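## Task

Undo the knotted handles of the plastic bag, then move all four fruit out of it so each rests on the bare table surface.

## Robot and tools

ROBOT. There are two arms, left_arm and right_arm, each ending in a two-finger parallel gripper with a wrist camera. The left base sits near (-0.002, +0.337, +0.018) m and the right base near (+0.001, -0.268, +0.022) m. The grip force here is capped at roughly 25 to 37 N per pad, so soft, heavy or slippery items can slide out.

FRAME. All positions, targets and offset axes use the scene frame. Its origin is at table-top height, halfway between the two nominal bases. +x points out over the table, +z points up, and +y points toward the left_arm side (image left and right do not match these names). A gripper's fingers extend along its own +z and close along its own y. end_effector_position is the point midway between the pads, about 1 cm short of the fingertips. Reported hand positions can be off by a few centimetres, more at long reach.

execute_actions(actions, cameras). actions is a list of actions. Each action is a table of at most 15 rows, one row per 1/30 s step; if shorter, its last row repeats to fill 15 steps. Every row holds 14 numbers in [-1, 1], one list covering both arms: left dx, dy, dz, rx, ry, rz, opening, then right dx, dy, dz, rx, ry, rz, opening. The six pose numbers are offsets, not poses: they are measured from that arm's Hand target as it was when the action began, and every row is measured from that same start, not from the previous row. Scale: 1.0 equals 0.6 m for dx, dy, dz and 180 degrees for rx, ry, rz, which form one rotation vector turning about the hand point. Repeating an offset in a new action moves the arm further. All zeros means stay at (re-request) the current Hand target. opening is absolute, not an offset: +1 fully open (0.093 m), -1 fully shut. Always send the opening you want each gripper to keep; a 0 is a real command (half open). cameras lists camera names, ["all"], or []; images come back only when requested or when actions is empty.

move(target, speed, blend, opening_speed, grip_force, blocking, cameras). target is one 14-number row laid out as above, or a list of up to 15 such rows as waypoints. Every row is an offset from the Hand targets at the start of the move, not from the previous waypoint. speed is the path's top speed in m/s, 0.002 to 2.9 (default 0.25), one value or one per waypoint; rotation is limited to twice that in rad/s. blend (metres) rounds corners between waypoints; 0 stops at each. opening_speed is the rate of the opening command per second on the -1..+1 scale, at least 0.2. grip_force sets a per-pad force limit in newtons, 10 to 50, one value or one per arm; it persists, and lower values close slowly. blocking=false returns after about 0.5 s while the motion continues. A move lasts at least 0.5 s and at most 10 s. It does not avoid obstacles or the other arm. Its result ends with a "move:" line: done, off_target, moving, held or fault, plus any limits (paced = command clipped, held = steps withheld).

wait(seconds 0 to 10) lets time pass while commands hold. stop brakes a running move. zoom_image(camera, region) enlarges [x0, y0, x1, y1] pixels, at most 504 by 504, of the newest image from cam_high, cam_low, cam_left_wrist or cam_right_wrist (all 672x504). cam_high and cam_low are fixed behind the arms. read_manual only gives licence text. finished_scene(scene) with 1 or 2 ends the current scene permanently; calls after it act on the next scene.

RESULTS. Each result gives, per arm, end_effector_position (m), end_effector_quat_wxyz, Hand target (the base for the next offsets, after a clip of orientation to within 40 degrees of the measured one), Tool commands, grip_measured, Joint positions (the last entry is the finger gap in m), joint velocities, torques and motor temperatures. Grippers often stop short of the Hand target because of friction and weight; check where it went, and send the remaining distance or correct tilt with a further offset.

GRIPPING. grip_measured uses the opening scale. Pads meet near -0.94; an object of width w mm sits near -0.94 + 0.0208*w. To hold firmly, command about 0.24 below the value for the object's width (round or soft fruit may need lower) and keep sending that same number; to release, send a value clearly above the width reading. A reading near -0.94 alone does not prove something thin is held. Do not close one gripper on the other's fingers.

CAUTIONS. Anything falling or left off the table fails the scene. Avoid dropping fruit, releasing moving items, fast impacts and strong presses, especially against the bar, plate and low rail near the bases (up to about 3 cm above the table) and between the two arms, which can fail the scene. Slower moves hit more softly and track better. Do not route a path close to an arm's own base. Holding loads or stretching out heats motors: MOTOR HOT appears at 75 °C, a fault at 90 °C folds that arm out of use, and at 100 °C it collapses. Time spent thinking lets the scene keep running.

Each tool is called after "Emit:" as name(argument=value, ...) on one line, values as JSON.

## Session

Emit:
execute_actions(actions=[])

Emit:
zoom_image(camera="cam_high", region=[200, 130, 440, 330])

Emit:
zoom_image(camera="cam_low", region=[230, 180, 470, 340])

Scene clock: 0.00 s.
left_arm: end_effector_position=(+0.3770, +0.3850, +0.0878) grip_measured=+1.000 end_effector_quat_wxyz=(+0.539, -0.086, +0.835, +0.074) | right_arm: end_effector_position=(+0.3744, -0.3107, +0.0918) grip_measured=+1.000 end_effector_quat_wxyz=(+0.524, +0.124, +0.834, -0.117)
Joint positions: left_arm=[0.045 1.552 0.353 0.785 -0.183 -0.038 0.093] | right_arm=[0.021 1.54 0.375 0.705 0.399 0.101 0.093]
Joint velocities: within noise
Joint torques (N m): no reading
Motor temperatures (°C): left_arm=[22 29 35 30 21 24 22] | right_arm=[24 44 35 26 24 26 24]
Heat: left arm: 35 °C; right arm: 44 °C.
Hand target: left_arm +0.3785, +0.3847, +0.0907; +0.542, -0.086, +0.833, +0.073 | right_arm +0.3770, -0.3098, +0.0968; +0.530, +0.125, +0.831, -0.115
Tool commands: left_gripper/opening=+1.0 right_gripper/opening=+1.0

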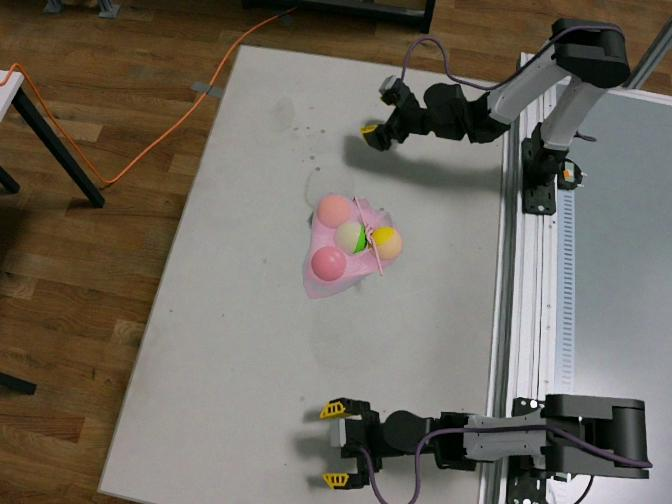

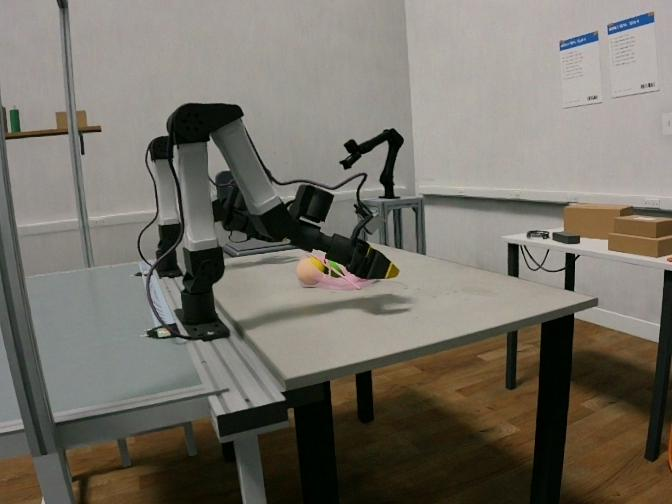

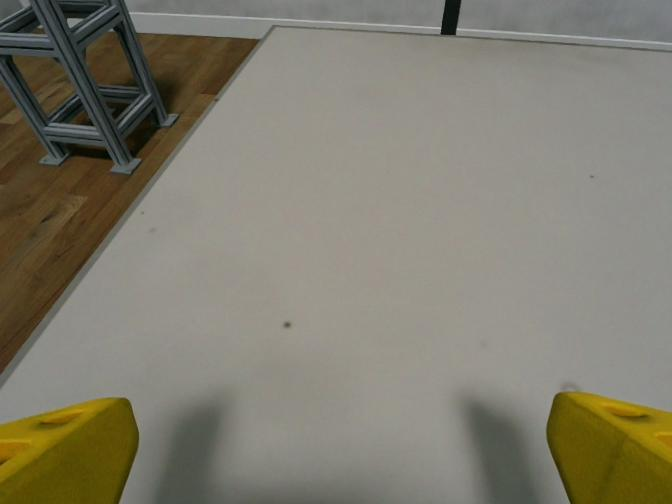

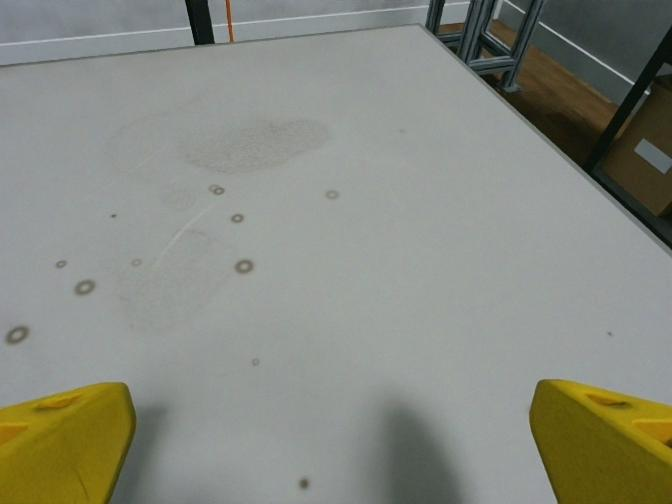

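Scaled by 2.100 from the camera's 672x504 image, which has a finer 960x720 frame.

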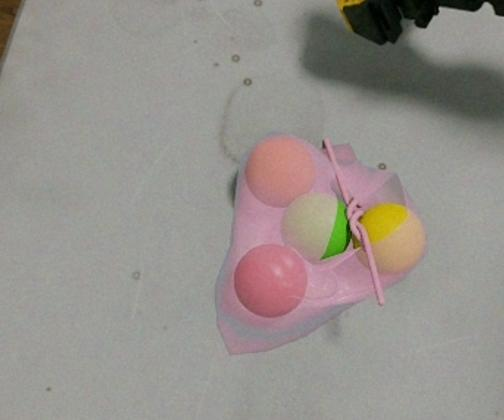

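Scaled by 2.100 from the camera's 672x504 image, which has a finer 960x720 frame.

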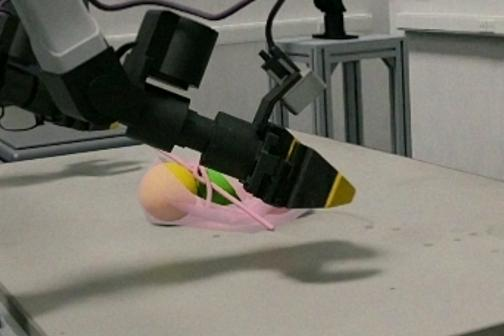

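Emit:
move(target=[[-0.1,-0.15,0.12,-0.02,-0.03,-0.2,0, -0.04,0.15,0.1,-0.0002,0.08,0.1,0],[-0.181,-0.391,0.1155,-0.0519,-0.0669,-0.4862,0, -0.0867,0.42,0.155,-0.0005,0.2046,0.2589,0]], speed=0.25, blend=[0.05,0], cameras=["all"])

Emit:
zoom_image(camera="cam_right_wrist", region=[170, 60, 520, 410])

Emit:
zoom_image(camera="cam_left_wrist", region=[150, 130, 450, 380])

Scene clock: 23.20 s.
left_arm: end_effector_position=(+0.2647, +0.1544, +0.1471) grip_measured=+0.002 end_effector_quat_wxyz=(+0.490, +0.448, +0.635, -0.395) | right_arm: end_effector_position=(+0.3263, -0.0628, +0.1873) grip_measured=+0.003 end_effector_quat_wxyz=(+0.259, -0.240, +0.934, +0.065)
Joint positions: left_arm=[-0.118 1.38 0.401 0.465 1.117 0.419 0.045] | right_arm=[0.561 1.531 1.271 -0.778 0.073 0.076 0.045]
Joint torques (N m): left_arm=[-0.75 -3.06 8.61 2.21 0.67 0.2] | right_arm=[0.55 -5.41 9.96 0.96 -0.07 0.04]
Motor temperatures (°C): left_arm=[22 30 37 34 21 24 22] | right_arm=[24 45 37 31 24 26 24]
Heat: left arm: 37 °C; right arm: 45 °C.
Hand target: left_arm +0.2700, +0.1501, +0.1601; +0.510, +0.466, +0.608, -0.391 | right_arm +0.3249, -0.0578, +0.1897; +0.250, -0.250, +0.933, +0.068
Off the commanded pose: left_arm 0.015 m, 5 deg | right_arm 0.006 m, 2 deg.
move: off_target (left_arm)

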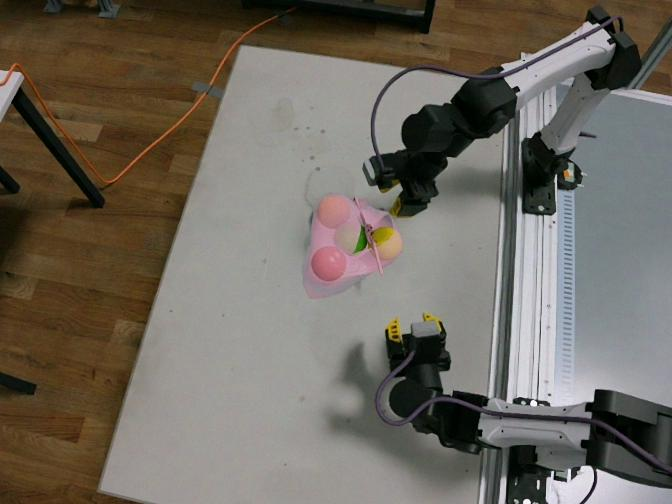

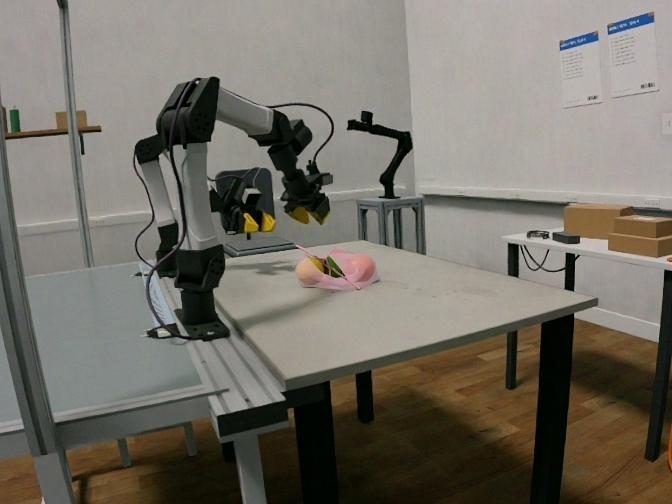

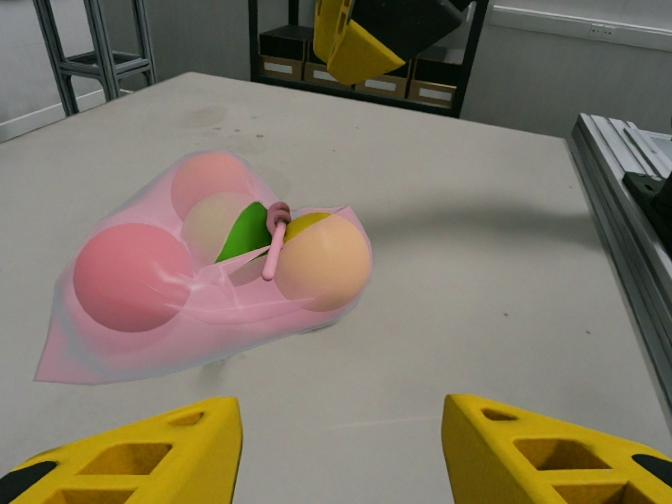

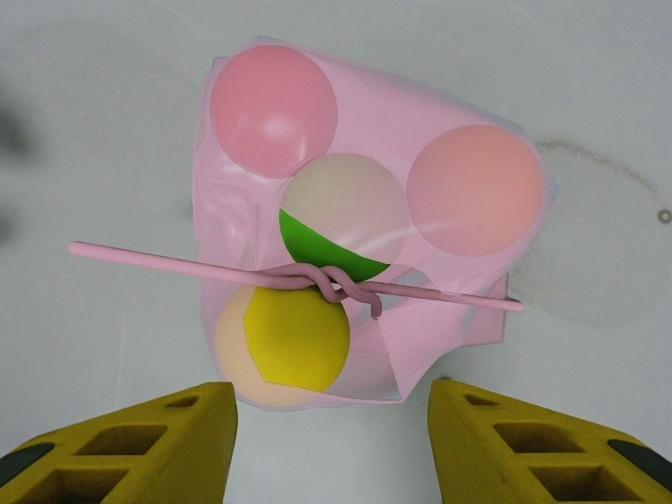

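Scaled by 1.440 from the camera's 672x504 image, which has a finer 960x720 frame.

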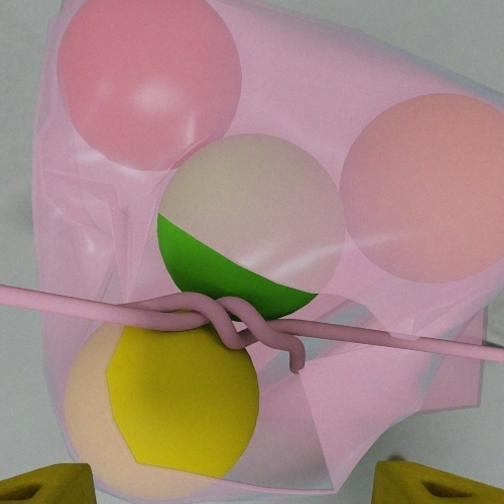

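Scaled by 1.680 from the camera's 672x504 image, which has a finer 960x720 frame.

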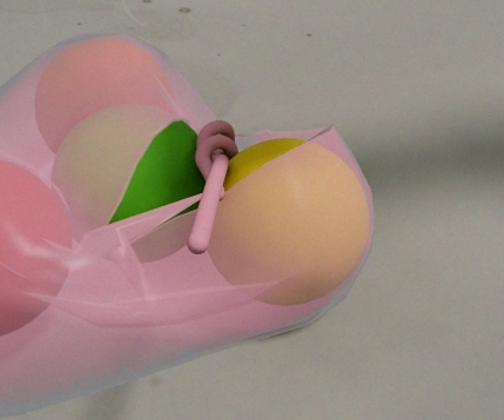

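Emit:
zoom_image(camera="cam_right_wrist", region=[220, 220, 420, 350])

Emit:
zoom_image(camera="cam_left_wrist", region=[220, 170, 360, 300])

Emit:
zoom_image(camera="cam_low", region=[285, 230, 395, 300])

Scaled by 2.520 from the camera's 672x504 image, which has a finer 960x720 frame.

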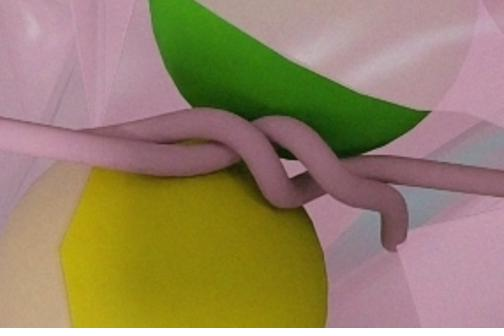

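Scaled by 3.600 from the camera's 672x504 image, which has a finer 960x720 frame.

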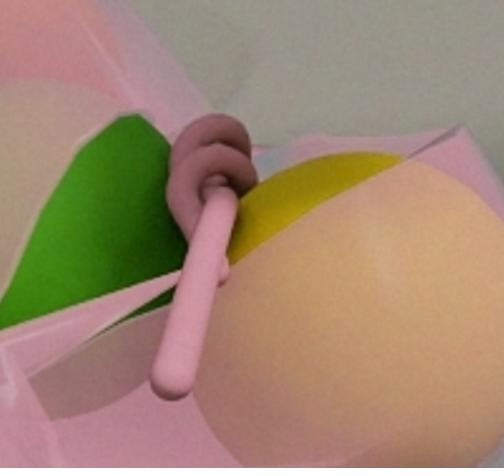

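Scaled by 4.582 from the camera's 672x504 image, which has a finer 960x720 frame.

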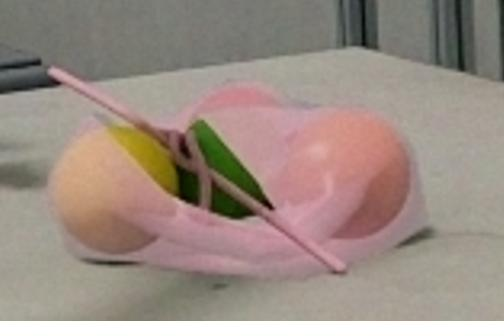

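Emit:
move(target=[0,0,0,0,0,0,0, 0.03,-0.033,-0.155,0,0,0,-0.5], speed=0.15, cameras=["cam_right_wrist","cam_left_wrist"])

Emit:
zoom_image(camera="cam_right_wrist", region=[180, 130, 500, 400])

Scene clock: 58.93 s.
left_arm: end_effector_position=(+0.2647, +0.1544, +0.1471) grip_measured=+0.002 end_effector_quat_wxyz=(+0.490, +0.448, +0.635, -0.395) | right_arm: end_effector_position=(+0.3397, -0.0794, +0.1014) grip_measured=-0.498 end_effector_quat_wxyz=(+0.246, -0.247, +0.935, +0.063)
Joint positions: left_arm=[-0.118 1.38 0.401 0.465 1.117 0.419 0.045] | right_arm=[0.481 1.617 1.024 -0.467 0.026 -0.005 0.021]
Joint torques (N m): left_arm=[-0.73 -3.06 8.57 2.2 0.67 0.18] | right_arm=[-0.77 -6.15 6.04 1.43 -0.09 0.06]
Motor temperatures (°C): left_arm=[22 29 42 36 22 24 22] | right_arm=[24 45 40 29 24 26 24]
Heat: left arm: 42 °C; right arm: 45 °C.
Hand target: left_arm +0.2700, +0.1501, +0.1601; +0.510, +0.466, +0.608, -0.391 | right_arm +0.3429, -0.0777, +0.0967; +0.250, -0.250, +0.933, +0.068
Off the commanded pose: left_arm 0.015 m, 5 deg | right_arm 0.006 m, 1 deg.
move: off_target (left_arm)
Images, in order (width x height): cam_left_wrist 672x504, cam_right_wrist 672x504.

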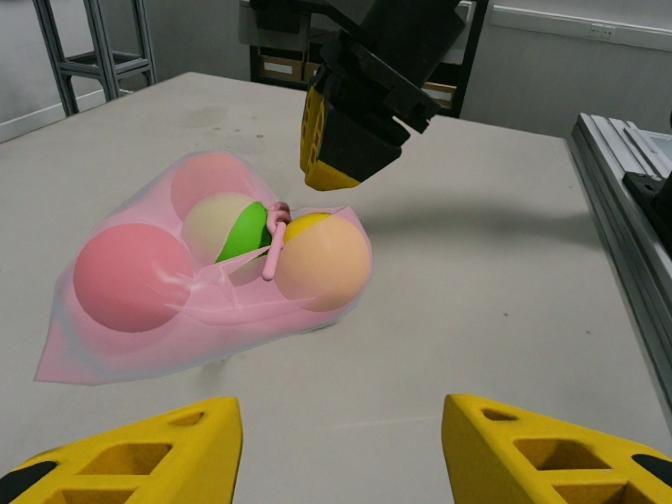

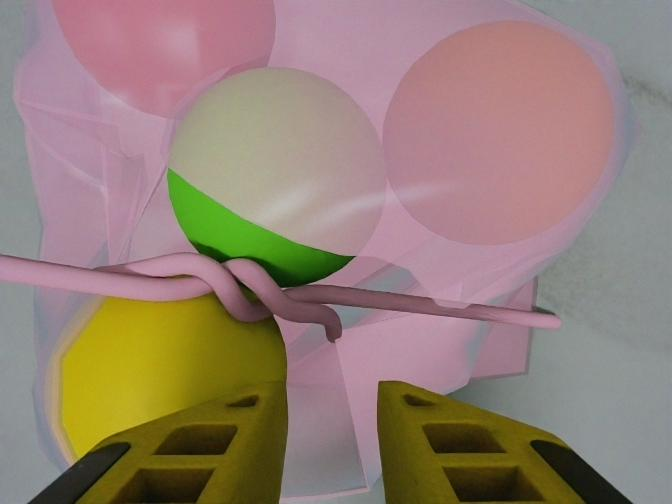

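Scaled by 1.575 from the camera's 672x504 image, which has a finer 960x720 frame.

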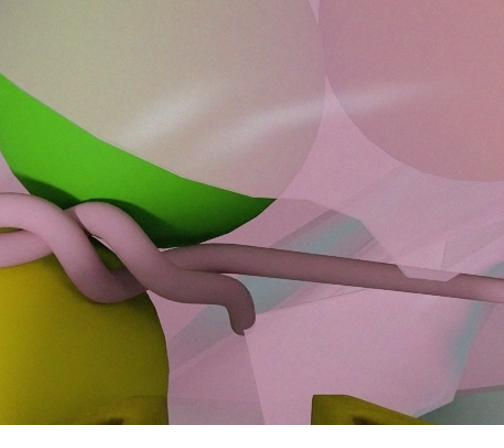

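Emit:
move(target=[0,0,0,0,0,0,0, 0.0193,0.0092,-0.0412,0,0,0,-0.5], speed=0.08, cameras=["cam_right_wrist"])

Scene clock: 71.67 s.
left_arm: end_effector_position=(+0.2647, +0.1544, +0.1472) grip_measured=+0.002 end_effector_quat_wxyz=(+0.490, +0.448, +0.635, -0.395) | right_arm: end_effector_position=(+0.3526, -0.0735, +0.0794) grip_measured=-0.498 end_effector_quat_wxyz=(+0.249, -0.246, +0.934, +0.064)
Joint positions: left_arm=[-0.118 1.38 0.401 0.465 1.117 0.419 0.045] | right_arm=[0.475 1.699 1.015 -0.37 0.025 -0.009 0.021]
Joint torques (N m): left_arm=[-0.75 -3.11 8.66 2.21 0.69 0.16] | right_arm=[-0.77 -6.39 5.7 1.47 -0.09 0.02]
Heat: left arm: 43 °C; right arm: 46 °C.
Hand target: left_arm +0.2700, +0.1501, +0.1601; +0.510, +0.466, +0.608, -0.391 | right_arm +0.3545, -0.0721, +0.0721; +0.250, -0.250, +0.933, +0.067
Off the commanded pose: left_arm 0.015 m, 5 deg | right_arm 0.008 m, 1 deg.
move: off_target (left_arm)
Images, in order (width x height): cam_right_wrist 672x504.

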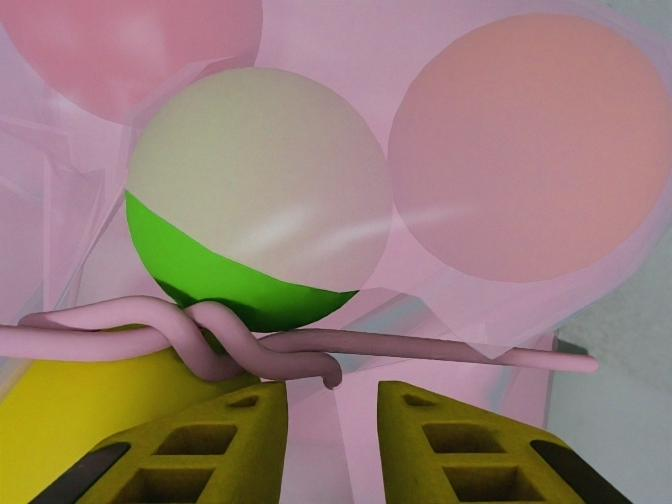

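Emit:
move(target=[[0,0,0,0,0,0,0, 0.011,0.006,-0.008,0,0,0,-0.5],[0,0,0,0,0,0,0, 0.011,0.006,-0.008,0,0,0,-1]], speed=0.05, opening_speed=0.5, cameras=["cam_right_wrist","cam_left_wrist"])

Scene clock: 79.43 s.
left_arm: end_effector_position=(+0.2647, +0.1544, +0.1472) grip_measured=+0.002 end_effector_quat_wxyz=(+0.490, +0.448, +0.635, -0.395) | right_arm: end_effector_position=(+0.3557, -0.0713, +0.0689) grip_measured=-0.983 end_effector_quat_wxyz=(+0.246, -0.247, +0.935, +0.063)
Joint positions: left_arm=[-0.118 1.38 0.401 0.465 1.117 0.419 0.045] | right_arm=[0.475 1.735 1.015 -0.342 0.024 -0.01 0]
Joint torques (N m): left_arm=[-0.72 -3.06 8.66 2.21 0.66 0.18] | right_arm=[-0.79 -6.71 7.47 1.36 -0.1 0.03]
Heat: left arm: 43 °C; right arm: 46 °C.
Hand target: left_arm +0.2700, +0.1501, +0.1601; +0.510, +0.466, +0.608, -0.391 | right_arm +0.3611, -0.0685, +0.0673; +0.250, -0.250, +0.933, +0.068
Off the commanded pose: left_arm 0.015 m, 5 deg | right_arm 0.006 m, 1 deg.
move: off_target (left_arm)
Images, in order (width x height): cam_left_wrist 672x504, cam_right_wrist 672x504.

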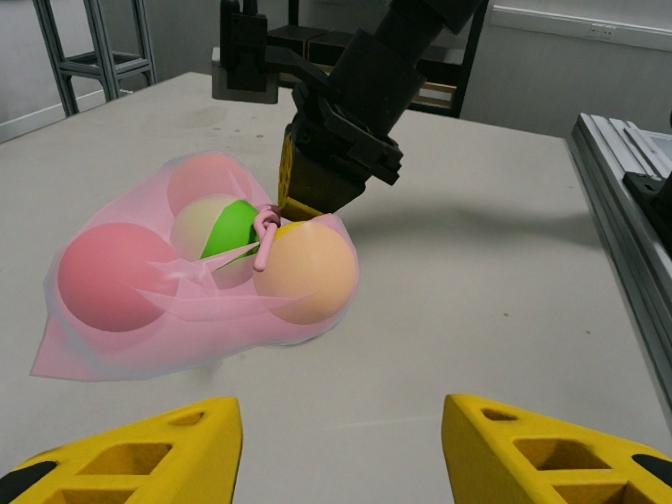

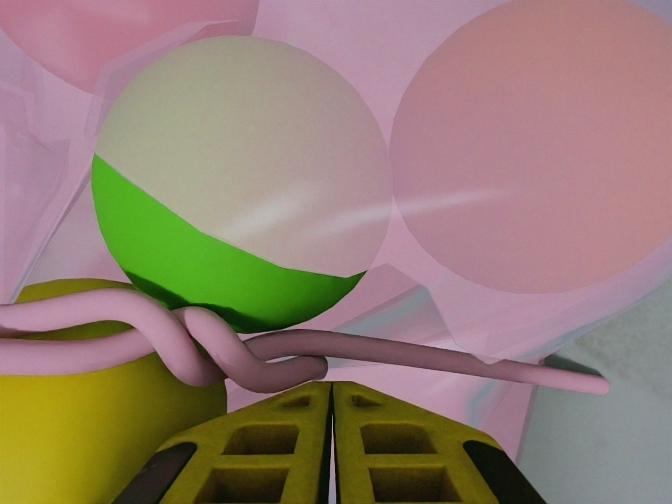

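Emit:
move(target=[[0,0,0,0,0,0,0, 0.0,0.0,0.07,0,0,0,-1],[0,0,0,0,0,0,0, 0.06,-0.1,0.08,0,0,0,-1]], speed=0.07, blend=[0.02,0], cameras=["cam_high","cam_right_wrist","cam_left_wrist"])

Scene clock: 85.63 s.
left_arm: end_effector_position=(+0.2647, +0.1544, +0.1472) grip_measured=+0.002 end_effector_quat_wxyz=(+0.490, +0.448, +0.635, -0.395) | right_arm: end_effector_position=(+0.3949, -0.1301, +0.1032) grip_measured=-0.983 end_effector_quat_wxyz=(+0.245, -0.245, +0.936, +0.063)
Joint positions: left_arm=[-0.118 1.38 0.401 0.465 1.117 0.419 0.045] | right_arm=[0.267 1.726 1.161 -0.502 -0.077 -0.188 0]
Joint torques (N m): left_arm=[-0.73 -3.1 8.64 2.22 0.68 0.17] | right_arm=[-0.69 -9.36 9.47 0.87 -0.2 0.03]
Heat: left arm: 43 °C; right arm: 46 °C.
Hand target: left_arm +0.2700, +0.1501, +0.1601; +0.510, +0.466, +0.608, -0.391 | right_arm +0.3972, -0.1286, +0.1154; +0.250, -0.250, +0.933, +0.068
Off the commanded pose: left_arm 0.015 m, 5 deg | right_arm 0.012 m, 1 deg.
move: off_target (left_arm, right_arm)
Images, in order (width x height): cam_high 672x504, cam_left_wrist 672x504, cam_right_wrist 672x504.

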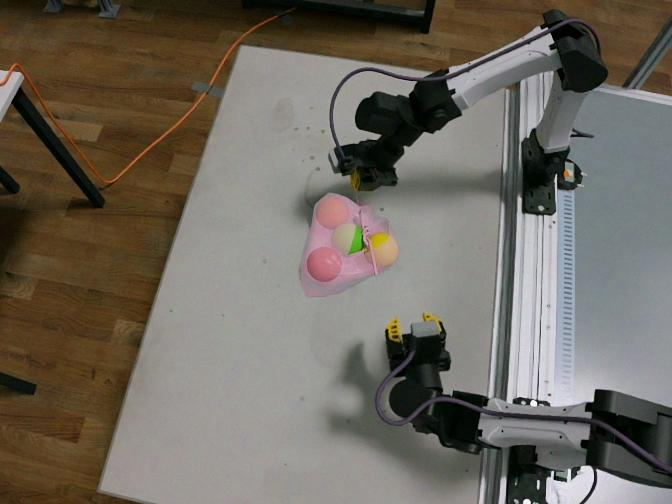

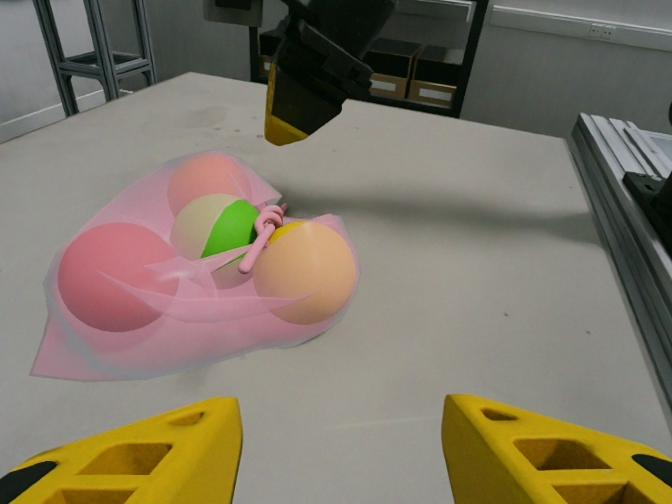

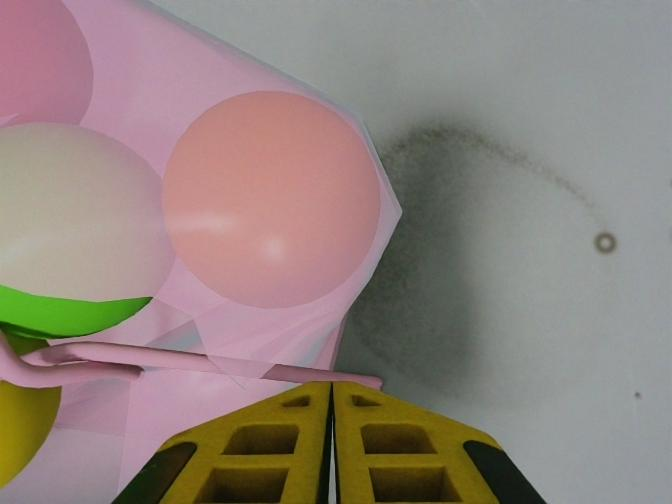

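Emit:
move(target=[0,0,0,0,0,0,0, -0.055,0.103,-0.05,0,0,0,-0.4], speed=0.1, cameras=["cam_right_wrist"])

Scene clock: 101.53 s.
left_arm: end_effector_position=(+0.2647, +0.1544, +0.1472) grip_measured=+0.002 end_effector_quat_wxyz=(+0.490, +0.448, +0.635, -0.395) | right_arm: end_effector_position=(+0.3624, -0.0691, +0.0894) grip_measured=-0.402 end_effector_quat_wxyz=(+0.244, -0.254, +0.933, +0.068)
Joint positions: left_arm=[-0.118 1.38 0.401 0.465 1.117 0.419 0.045] | right_arm=[0.465 1.726 1.095 -0.43 0.005 -0.03 0.026]
Joint torques (N m): left_arm=[-0.79 -3.03 8.68 2.22 0.66 0.17] | right_arm=[0.24 -7.58 5.75 1.44 0.1 0.23]
Heat: left arm: 43 °C; right arm: 48 °C.
Hand target: left_arm +0.2700, +0.1501, +0.1601; +0.510, +0.466, +0.608, -0.391 | right_arm +0.3641, -0.0668, +0.0853; +0.250, -0.250, +0.933, +0.067
Off the commanded pose: left_arm 0.015 m, 5 deg | right_arm 0.005 m, 1 deg.
move: off_target (left_arm)
Images, in order (width x height): cam_right_wrist 672x504.

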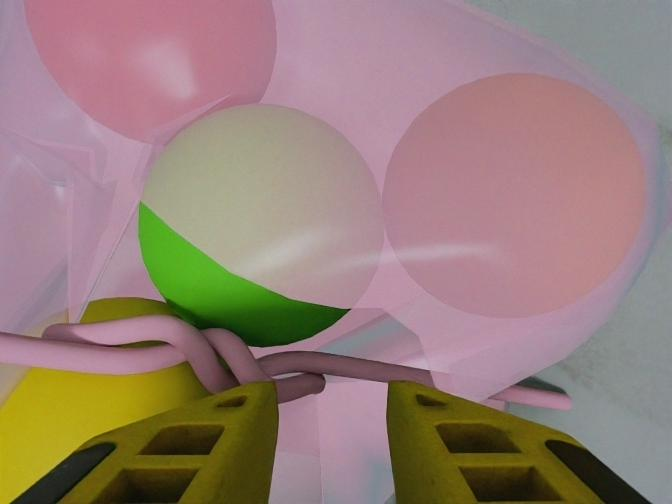

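Emit:
move(target=[[0,0,0,0,0,0,0, -0.01,-0.005,0.03,0,0,0,-0.4],[0,0,0,0,0,0,0, -0.085,-0.043,0.005,0.0957,-0.1692,-0.0054,-0.4]], speed=0.12, blend=[0.01,0], cameras=["cam_right_wrist","cam_left_wrist"])

Emit:
zoom_image(camera="cam_right_wrist", region=[180, 130, 480, 400])

Scene clock: 130.40 s.
left_arm: end_effector_position=(+0.2647, +0.1544, +0.1472) grip_measured=+0.002 end_effector_quat_wxyz=(+0.490, +0.448, +0.635, -0.395) | right_arm: end_effector_position=(+0.3140, -0.0945, +0.0878) grip_measured=-0.402 end_effector_quat_wxyz=(+0.513, -0.215, +0.821, +0.131)
Joint positions: left_arm=[-0.118 1.38 0.401 0.466 1.117 0.419 0.045] | right_arm=[0.477 1.462 0.282 0.722 0.022 -0.019 0.026]
Joint torques (N m): left_arm=[-0.76 -3.07 8.66 2.21 0.68 0.18] | right_arm=[0.57 -3.49 4.49 2.2 0.1 0.23]
Heat: left arm: 44 °C; right arm: 47 °C.
Hand target: left_arm +0.2700, +0.1501, +0.1601; +0.510, +0.466, +0.608, -0.391 | right_arm +0.3131, -0.0925, +0.0883; +0.520, -0.212, +0.816, +0.135
Off the commanded pose: left_arm 0.015 m, 4 deg | right_arm 0.002 m, 1 deg.
move: off_target (left_arm); blend cut to 0.0095 m at target 1
Images, in order (width x height): cam_left_wrist 672x504, cam_right_wrist 672x504.

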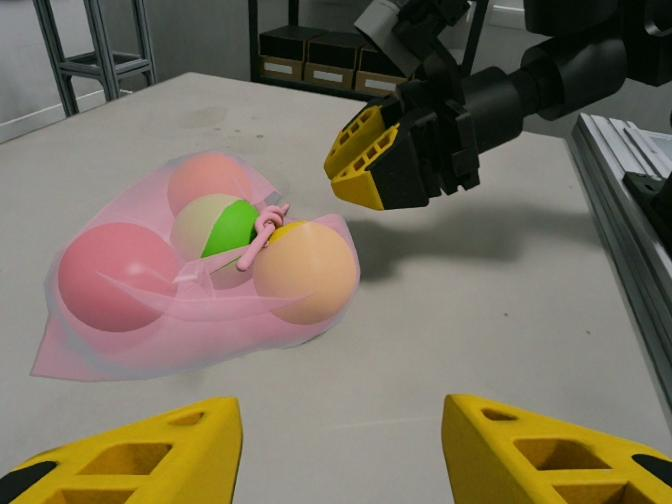

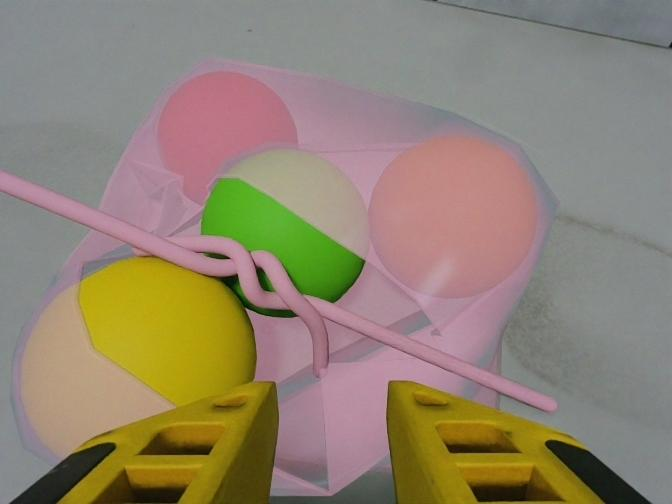

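Scaled by 1.680 from the camera's 672x504 image, which has a finer 960x720 frame.

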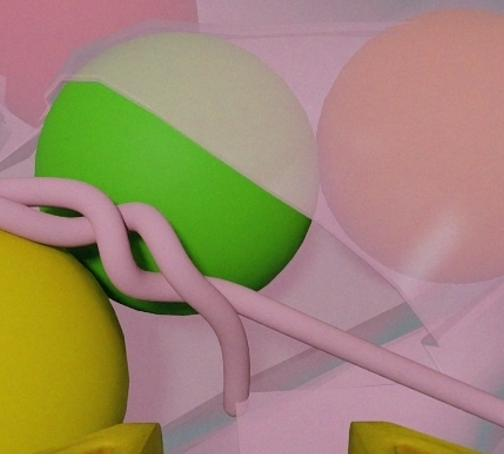

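Emit:
move(target=[0,0,0,0,0,0,0, 0.034,0.03,-0.05,0,0,0,-0.6], speed=0.1, cameras=["cam_right_wrist","cam_left_wrist"])

Scene clock: 159.87 s.
left_arm: end_effector_position=(+0.2647, +0.1544, +0.1472) grip_measured=+0.002 end_effector_quat_wxyz=(+0.490, +0.448, +0.635, -0.395) | right_arm: end_effector_position=(+0.3248, -0.0822, +0.0478) grip_measured=-0.598 end_effector_quat_wxyz=(+0.500, -0.218, +0.828, +0.127)
Joint positions: left_arm=[-0.118 1.38 0.401 0.466 1.117 0.419 0.045] | right_arm=[0.497 1.746 0.313 0.943 0.04 -0.011 0.017]
Joint torques (N m): left_arm=[-0.72 -3.04 8.59 2.19 0.66 0.15] | right_arm=[0.49 -4.79 6.32 2.2 0.1 0.24]
Motor temperatures (°C): left_arm=[22 28 44 40 22 24 22] | right_arm=[24 44 38 35 24 26 24]
Heat: left arm: 44 °C; right arm: 44 °C.
Hand target: left_arm +0.2699, +0.1501, +0.1601; +0.510, +0.466, +0.608, -0.391 | right_arm +0.3335, -0.0745, +0.0583; +0.520, -0.212, +0.816, +0.135
Off the commanded pose: left_arm 0.015 m, 5 deg | right_arm 0.016 m, 3 deg.
move: off_target (left_arm, right_arm)
Images, in order (width x height): cam_left_wrist 672x504, cam_right_wrist 672x504.

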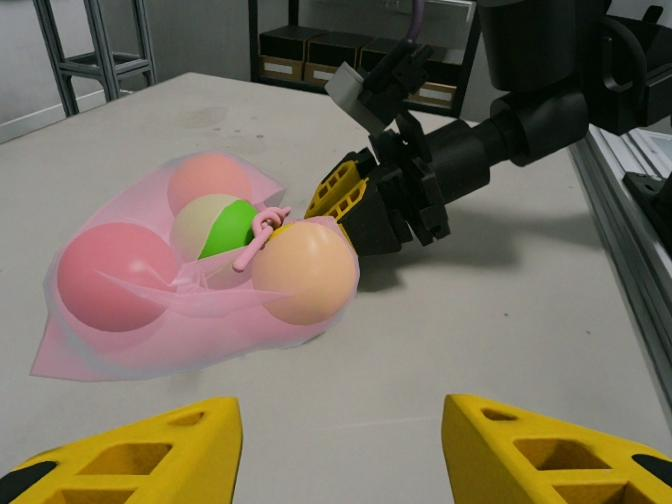

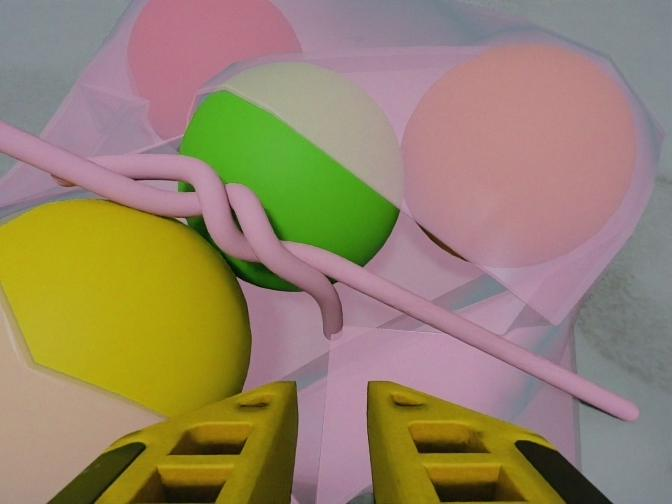

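Emit:
move(target=[0,0,0,0,0,0,0, 0.048,0.029,-0.018,0,0,0,-0.6], speed=0.06, cameras=["cam_right_wrist","cam_left_wrist"])

Scene clock: 168.97 s.
left_arm: end_effector_position=(+0.2647, +0.1544, +0.1472) grip_measured=+0.002 end_effector_quat_wxyz=(+0.490, +0.448, +0.635, -0.395) | right_arm: end_effector_position=(+0.3544, -0.0642, +0.0393) grip_measured=-0.598 end_effector_quat_wxyz=(+0.502, -0.217, +0.827, +0.128)
Joint positions: left_arm=[-0.118 1.38 0.401 0.466 1.117 0.419 0.045] | right_arm=[0.497 1.887 0.445 0.959 0.04 -0.011 0.017]
Joint torques (N m): left_arm=[-0.76 -3.1 8.66 2.21 0.69 0.19] | right_arm=[0.4 -5.7 6.28 2.18 0.08 0.19]
Heat: left arm: 44 °C; right arm: 44 °C.
Hand target: left_arm +0.2699, +0.1501, +0.1601; +0.510, +0.466, +0.608, -0.391 | right_arm +0.3624, -0.0571, +0.0475; +0.520, -0.212, +0.816, +0.135
Off the commanded pose: left_arm 0.015 m, 4 deg | right_arm 0.013 m, 3 deg.
move: off_target (left_arm, right_arm)
Images, in order (width x height): cam_left_wrist 672x504, cam_right_wrist 672x504.

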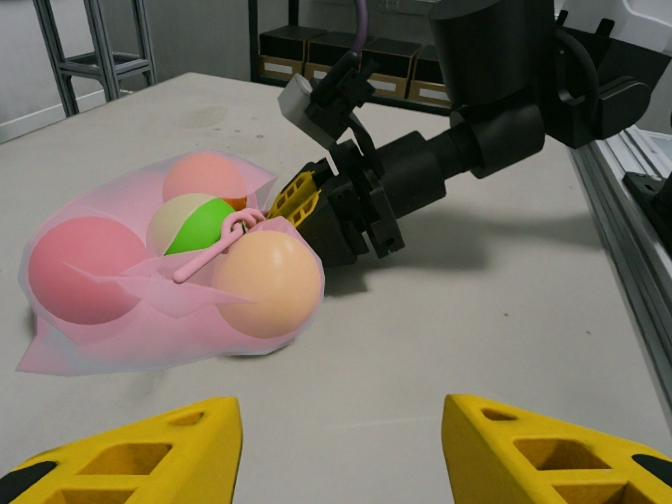

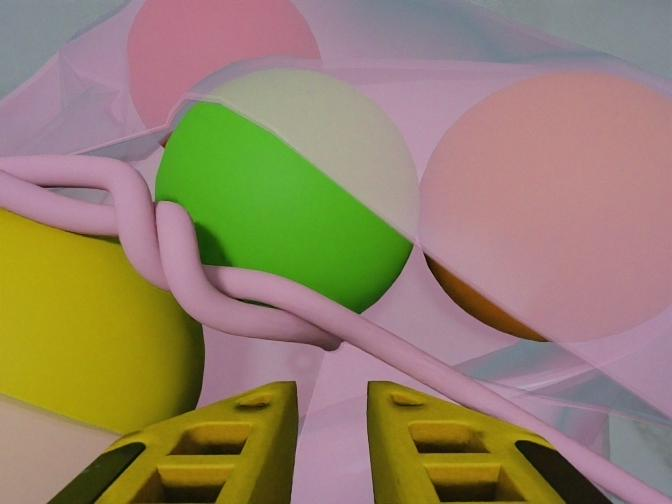

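Emit:
move(target=[[0,0,0,0,0,0,0, -0.055,-0.032,0.05,0,0,0,-0.6],[0,0,0,0,0,0,0, -0.03,-0.02,0.11,-0.0957,0.1692,0.0054,-0.5]], speed=0.12, blend=[0.02,0], cameras=["cam_right_wrist","cam_left_wrist","cam_high"])

Emit:
zoom_image(camera="cam_right_wrist", region=[150, 130, 520, 430])

Scene clock: 206.50 s.
left_arm: end_effector_position=(+0.2647, +0.1544, +0.1472) grip_measured=+0.002 end_effector_quat_wxyz=(+0.490, +0.448, +0.635, -0.395) | right_arm: end_effector_position=(+0.3428, -0.0713, +0.1123) grip_measured=-0.503 end_effector_quat_wxyz=(+0.260, -0.253, +0.930, +0.064)
Joint positions: left_arm=[-0.118 1.38 0.401 0.466 1.117 0.419 0.045] | right_arm=[0.5 1.612 1.049 -0.471 0.038 -0.005 0.021]
Joint torques (N m): left_arm=[-0.73 -3.07 8.66 2.21 0.66 0.17] | right_arm=[-0.65 -5.74 9.52 0.95 -0.08 0.18]
Heat: left arm: 45 °C; right arm: 45 °C.
Hand target: left_arm +0.2699, +0.1501, +0.1601; +0.510, +0.466, +0.608, -0.391 | right_arm +0.3443, -0.0691, +0.1135; +0.250, -0.250, +0.933, +0.068
Off the commanded pose: left_arm 0.015 m, 4 deg | right_arm 0.003 m, 1 deg.
move: off_target (left_arm)
Images, in order (width x height): cam_high 672x504, cam_left_wrist 672x504, cam_right_wrist 672x504.

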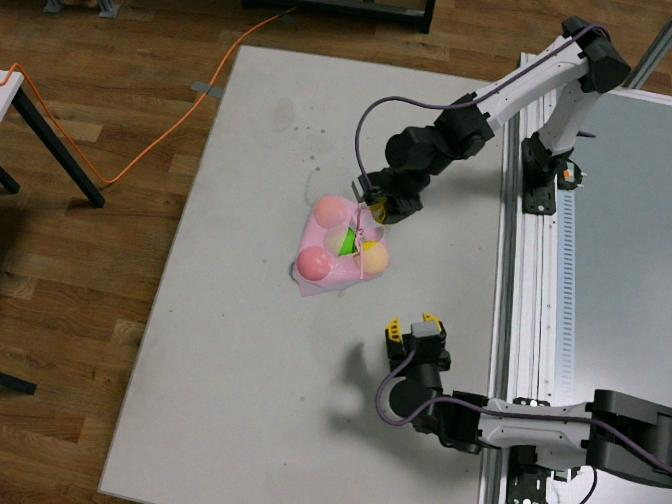

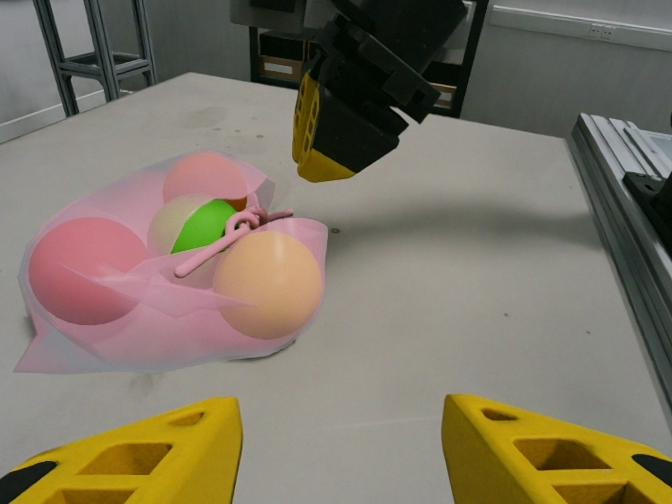

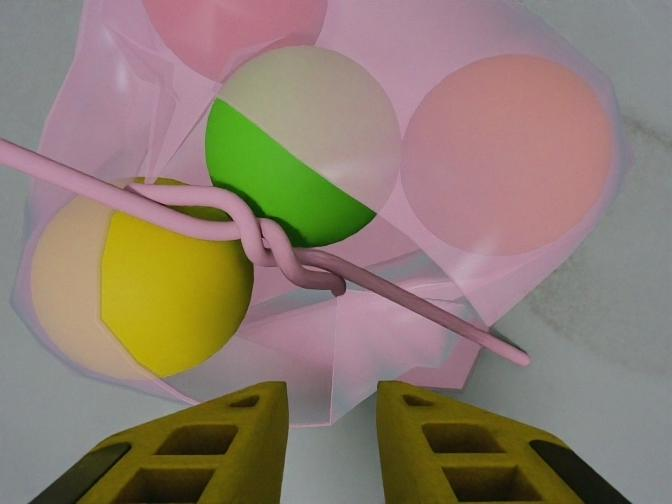

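Scaled by 1.362 from the camera's 672x504 image, which has a finer 960x720 frame.

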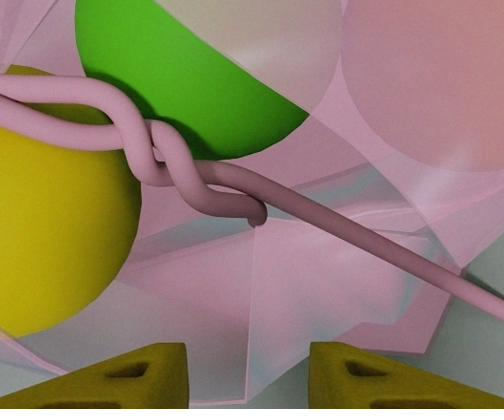

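Emit:
move(target=[0,0,0,0,0,0,0, 0.0312,0.011,-0.07,-0.041,0.0725,0.0023,-0.5], speed=0.1, cameras=["cam_right_wrist"])

Scene clock: 222.47 s.
left_arm: end_effector_position=(+0.2648, +0.1544, +0.1473) grip_measured=+0.002 end_effector_quat_wxyz=(+0.490, +0.448, +0.635, -0.395) | right_arm: end_effector_position=(+0.3608, -0.0635, +0.0719) grip_measured=-0.503 end_effector_quat_wxyz=(+0.134, -0.259, +0.956, +0.034)
Joint positions: left_arm=[-0.118 1.38 0.401 0.466 1.117 0.419 0.045] | right_arm=[0.487 1.913 1.35 -0.734 0.026 -0.005 0.021]
Joint torques (N m): left_arm=[-0.76 -3.07 8.68 2.19 0.67 0.2] | right_arm=[-0.94 -8.02 9.02 0.55 -0.09 0.05]
Heat: left arm: 45 °C; right arm: 45 °C.
Hand target: left_arm +0.2699, +0.1501, +0.1601; +0.510, +0.466, +0.608, -0.391 | right_arm +0.3631, -0.0626, +0.0715; +0.126, -0.260, +0.957, +0.036
Off the commanded pose: left_arm 0.014 m, 4 deg | right_arm 0.003 m, 1 deg.
move: off_target (left_arm)
Images, in order (width x height): cam_right_wrist 672x504.

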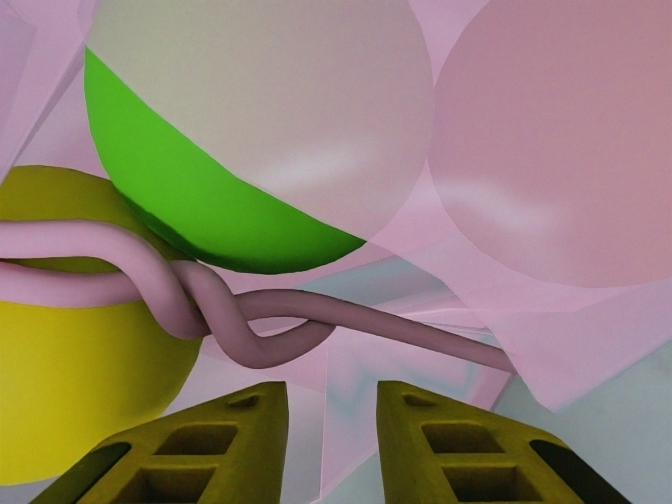

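Emit:
move(target=[0,0,0,0,0,0,0, 0.0022,0.018,0.0,0,0,0,-0.36], speed=0.06, cameras=["cam_right_wrist"])

Scene clock: 246.27 s.
left_arm: end_effector_position=(+0.2648, +0.1544, +0.1473) grip_measured=+0.002 end_effector_quat_wxyz=(+0.490, +0.448, +0.635, -0.395) | right_arm: end_effector_position=(+0.3649, -0.0573, +0.0726) grip_measured=-0.363 end_effector_quat_wxyz=(+0.135, -0.259, +0.956, +0.035)
Joint positions: left_arm=[-0.118 1.38 0.401 0.466 1.117 0.419 0.045] | right_arm=[0.495 1.936 1.384 -0.743 0.026 0.002 0.028]
Joint torques (N m): left_arm=[-0.75 -3.03 8.59 2.2 0.68 0.18] | right_arm=[0.55 -8.02 9.13 0.56 -0.04 0.22]
Heat: left arm: 45 °C; right arm: 46 °C.
Hand target: left_arm +0.2699, +0.1501, +0.1601; +0.510, +0.466, +0.608, -0.391 | right_arm +0.3644, -0.0518, +0.0716; +0.126, -0.260, +0.957, +0.036
Off the commanded pose: left_arm 0.014 m, 4 deg | right_arm 0.006 m, 1 deg.
move: off_target (left_arm)
Images, in order (width x height): cam_right_wrist 672x504.

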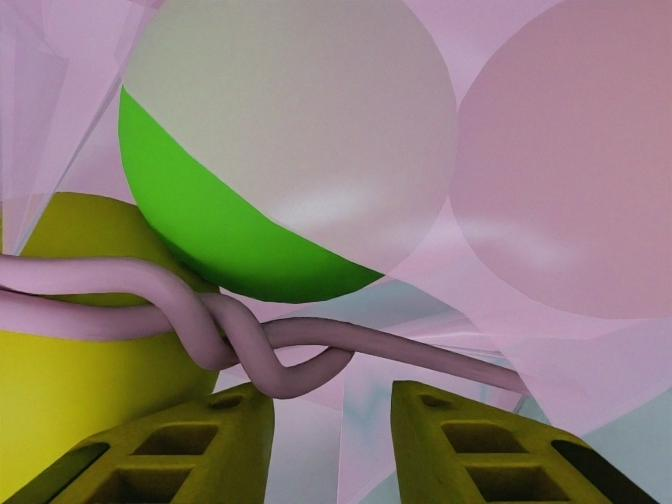

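Emit:
move(target=[0,0,0,0,0,0,0, -0.005,0.011,-0.008,0,0,0,-0.32], speed=0.05, cameras=["cam_right_wrist"])

Scene clock: 251.90 s.
left_arm: end_effector_position=(+0.2648, +0.1544, +0.1473) grip_measured=+0.002 end_effector_quat_wxyz=(+0.490, +0.448, +0.635, -0.395) | right_arm: end_effector_position=(+0.3608, -0.0515, +0.0697) grip_measured=-0.322 end_effector_quat_wxyz=(+0.130, -0.259, +0.956, +0.036)
Joint positions: left_arm=[-0.118 1.38 0.401 0.466 1.117 0.419 0.045] | right_arm=[0.511 1.943 1.384 -0.744 0.026 0.02 0.03]
Joint torques (N m): left_arm=[-0.72 -3.07 8.62 2.19 0.68 0.17] | right_arm=[0.65 -7.94 8.49 0.7 0 0.26]
Heat: left arm: 45 °C; right arm: 46 °C.
Hand target: left_arm +0.2699, +0.1501, +0.1601; +0.510, +0.466, +0.608, -0.391 | right_arm +0.3614, -0.0452, +0.0667; +0.126, -0.260, +0.957, +0.036
Off the commanded pose: left_arm 0.014 m, 4 deg | right_arm 0.007 m, 1 deg.
move: off_target (left_arm)
Images, in order (width x height): cam_right_wrist 672x504.

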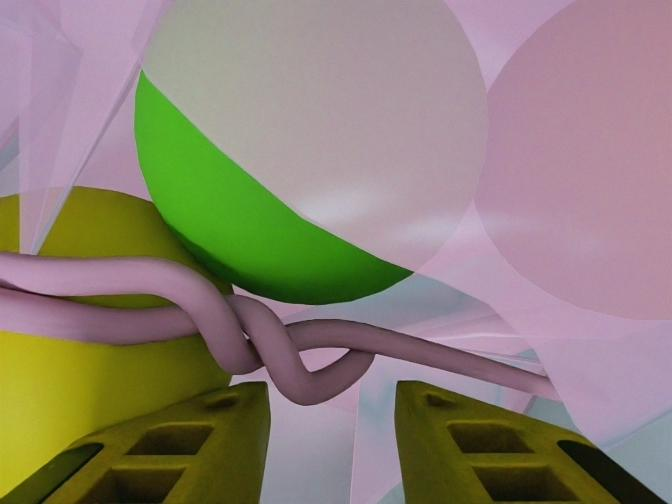

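Emit:
move(target=[0,0,0,0,0,0,0, -0.001,0.001,-0.026,0,0,0,-0.32], speed=0.05, cameras=["cam_right_wrist"])

Scene clock: 259.67 s.
left_arm: end_effector_position=(+0.2648, +0.1544, +0.1473) grip_measured=+0.002 end_effector_quat_wxyz=(+0.490, +0.448, +0.635, -0.395) | right_arm: end_effector_position=(+0.3643, -0.0491, +0.0650) grip_measured=-0.322 end_effector_quat_wxyz=(+0.134, -0.258, +0.956, +0.037)
Joint positions: left_arm=[-0.118 1.38 0.401 0.466 1.117 0.419 0.045] | right_arm=[0.511 1.958 1.384 -0.721 0.026 0.021 0.03]
Joint torques (N m): left_arm=[-0.75 -3.06 8.65 2.2 0.68 0.18] | right_arm=[0.84 -7.66 5.19 0.95 0.05 0.21]
Heat: left arm: 45 °C; right arm: 47 °C.
Hand target: left_arm +0.2699, +0.1501, +0.1601; +0.510, +0.466, +0.608, -0.391 | right_arm +0.3608, -0.0446, +0.0511; +0.126, -0.260, +0.957, +0.036
Off the commanded pose: left_arm 0.014 m, 4 deg | right_arm 0.015 m, 1 deg.
move: off_target (left_arm, right_arm)
Images, in order (width x height): cam_right_wrist 672x504.

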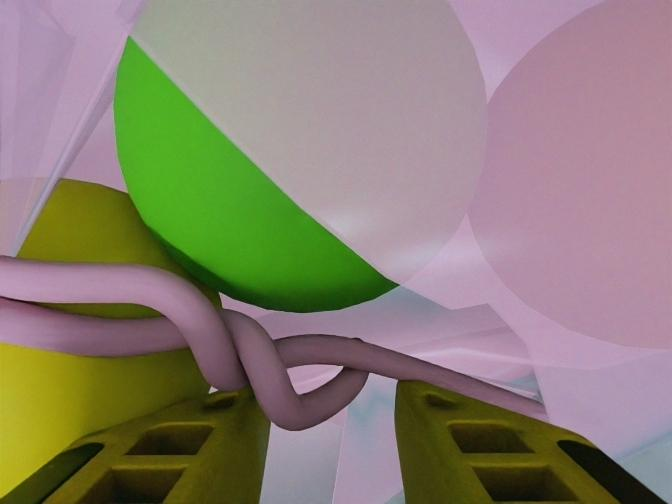

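Emit:
move(target=[0,0,0,0,0,0,0, -0.003,-0.003,-0.014,0,0,0,-0.32], speed=0.05, cameras=["cam_right_wrist"])

Scene clock: 264.40 s.
left_arm: end_effector_position=(+0.2648, +0.1544, +0.1473) grip_measured=+0.002 end_effector_quat_wxyz=(+0.490, +0.448, +0.635, -0.395) | right_arm: end_effector_position=(+0.3632, -0.0497, +0.0579) grip_measured=-0.322 end_effector_quat_wxyz=(+0.137, -0.258, +0.956, +0.038)
Joint positions: left_arm=[-0.118 1.38 0.401 0.466 1.117 0.419 0.045] | right_arm=[0.511 1.958 1.351 -0.683 0.026 0.021 0.03]
Joint torques (N m): left_arm=[-0.68 -3.04 8.68 2.21 0.67 0.18] | right_arm=[0.72 -7.58 5.15 0.95 0.01 0.24]
Heat: left arm: 45 °C; right arm: 47 °C.
Hand target: left_arm +0.2699, +0.1501, +0.1601; +0.510, +0.466, +0.608, -0.391 | right_arm +0.3590, -0.0464, +0.0427; +0.126, -0.260, +0.957, +0.036
Off the commanded pose: left_arm 0.014 m, 4 deg | right_arm 0.016 m, 1 deg.
move: off_target (left_arm, right_arm)
Images, in order (width x height): cam_right_wrist 672x504.

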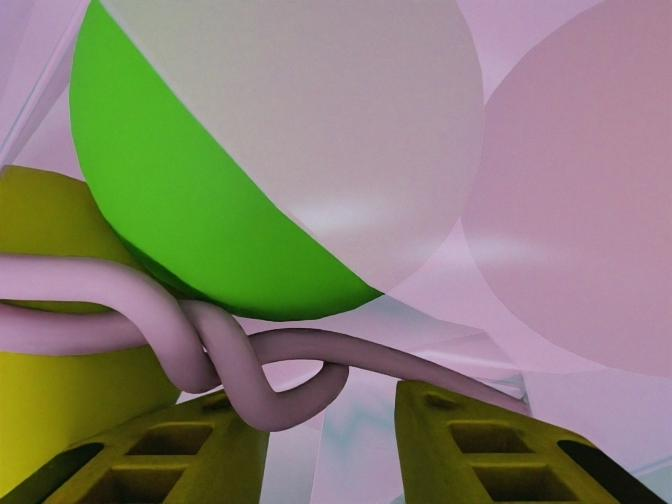

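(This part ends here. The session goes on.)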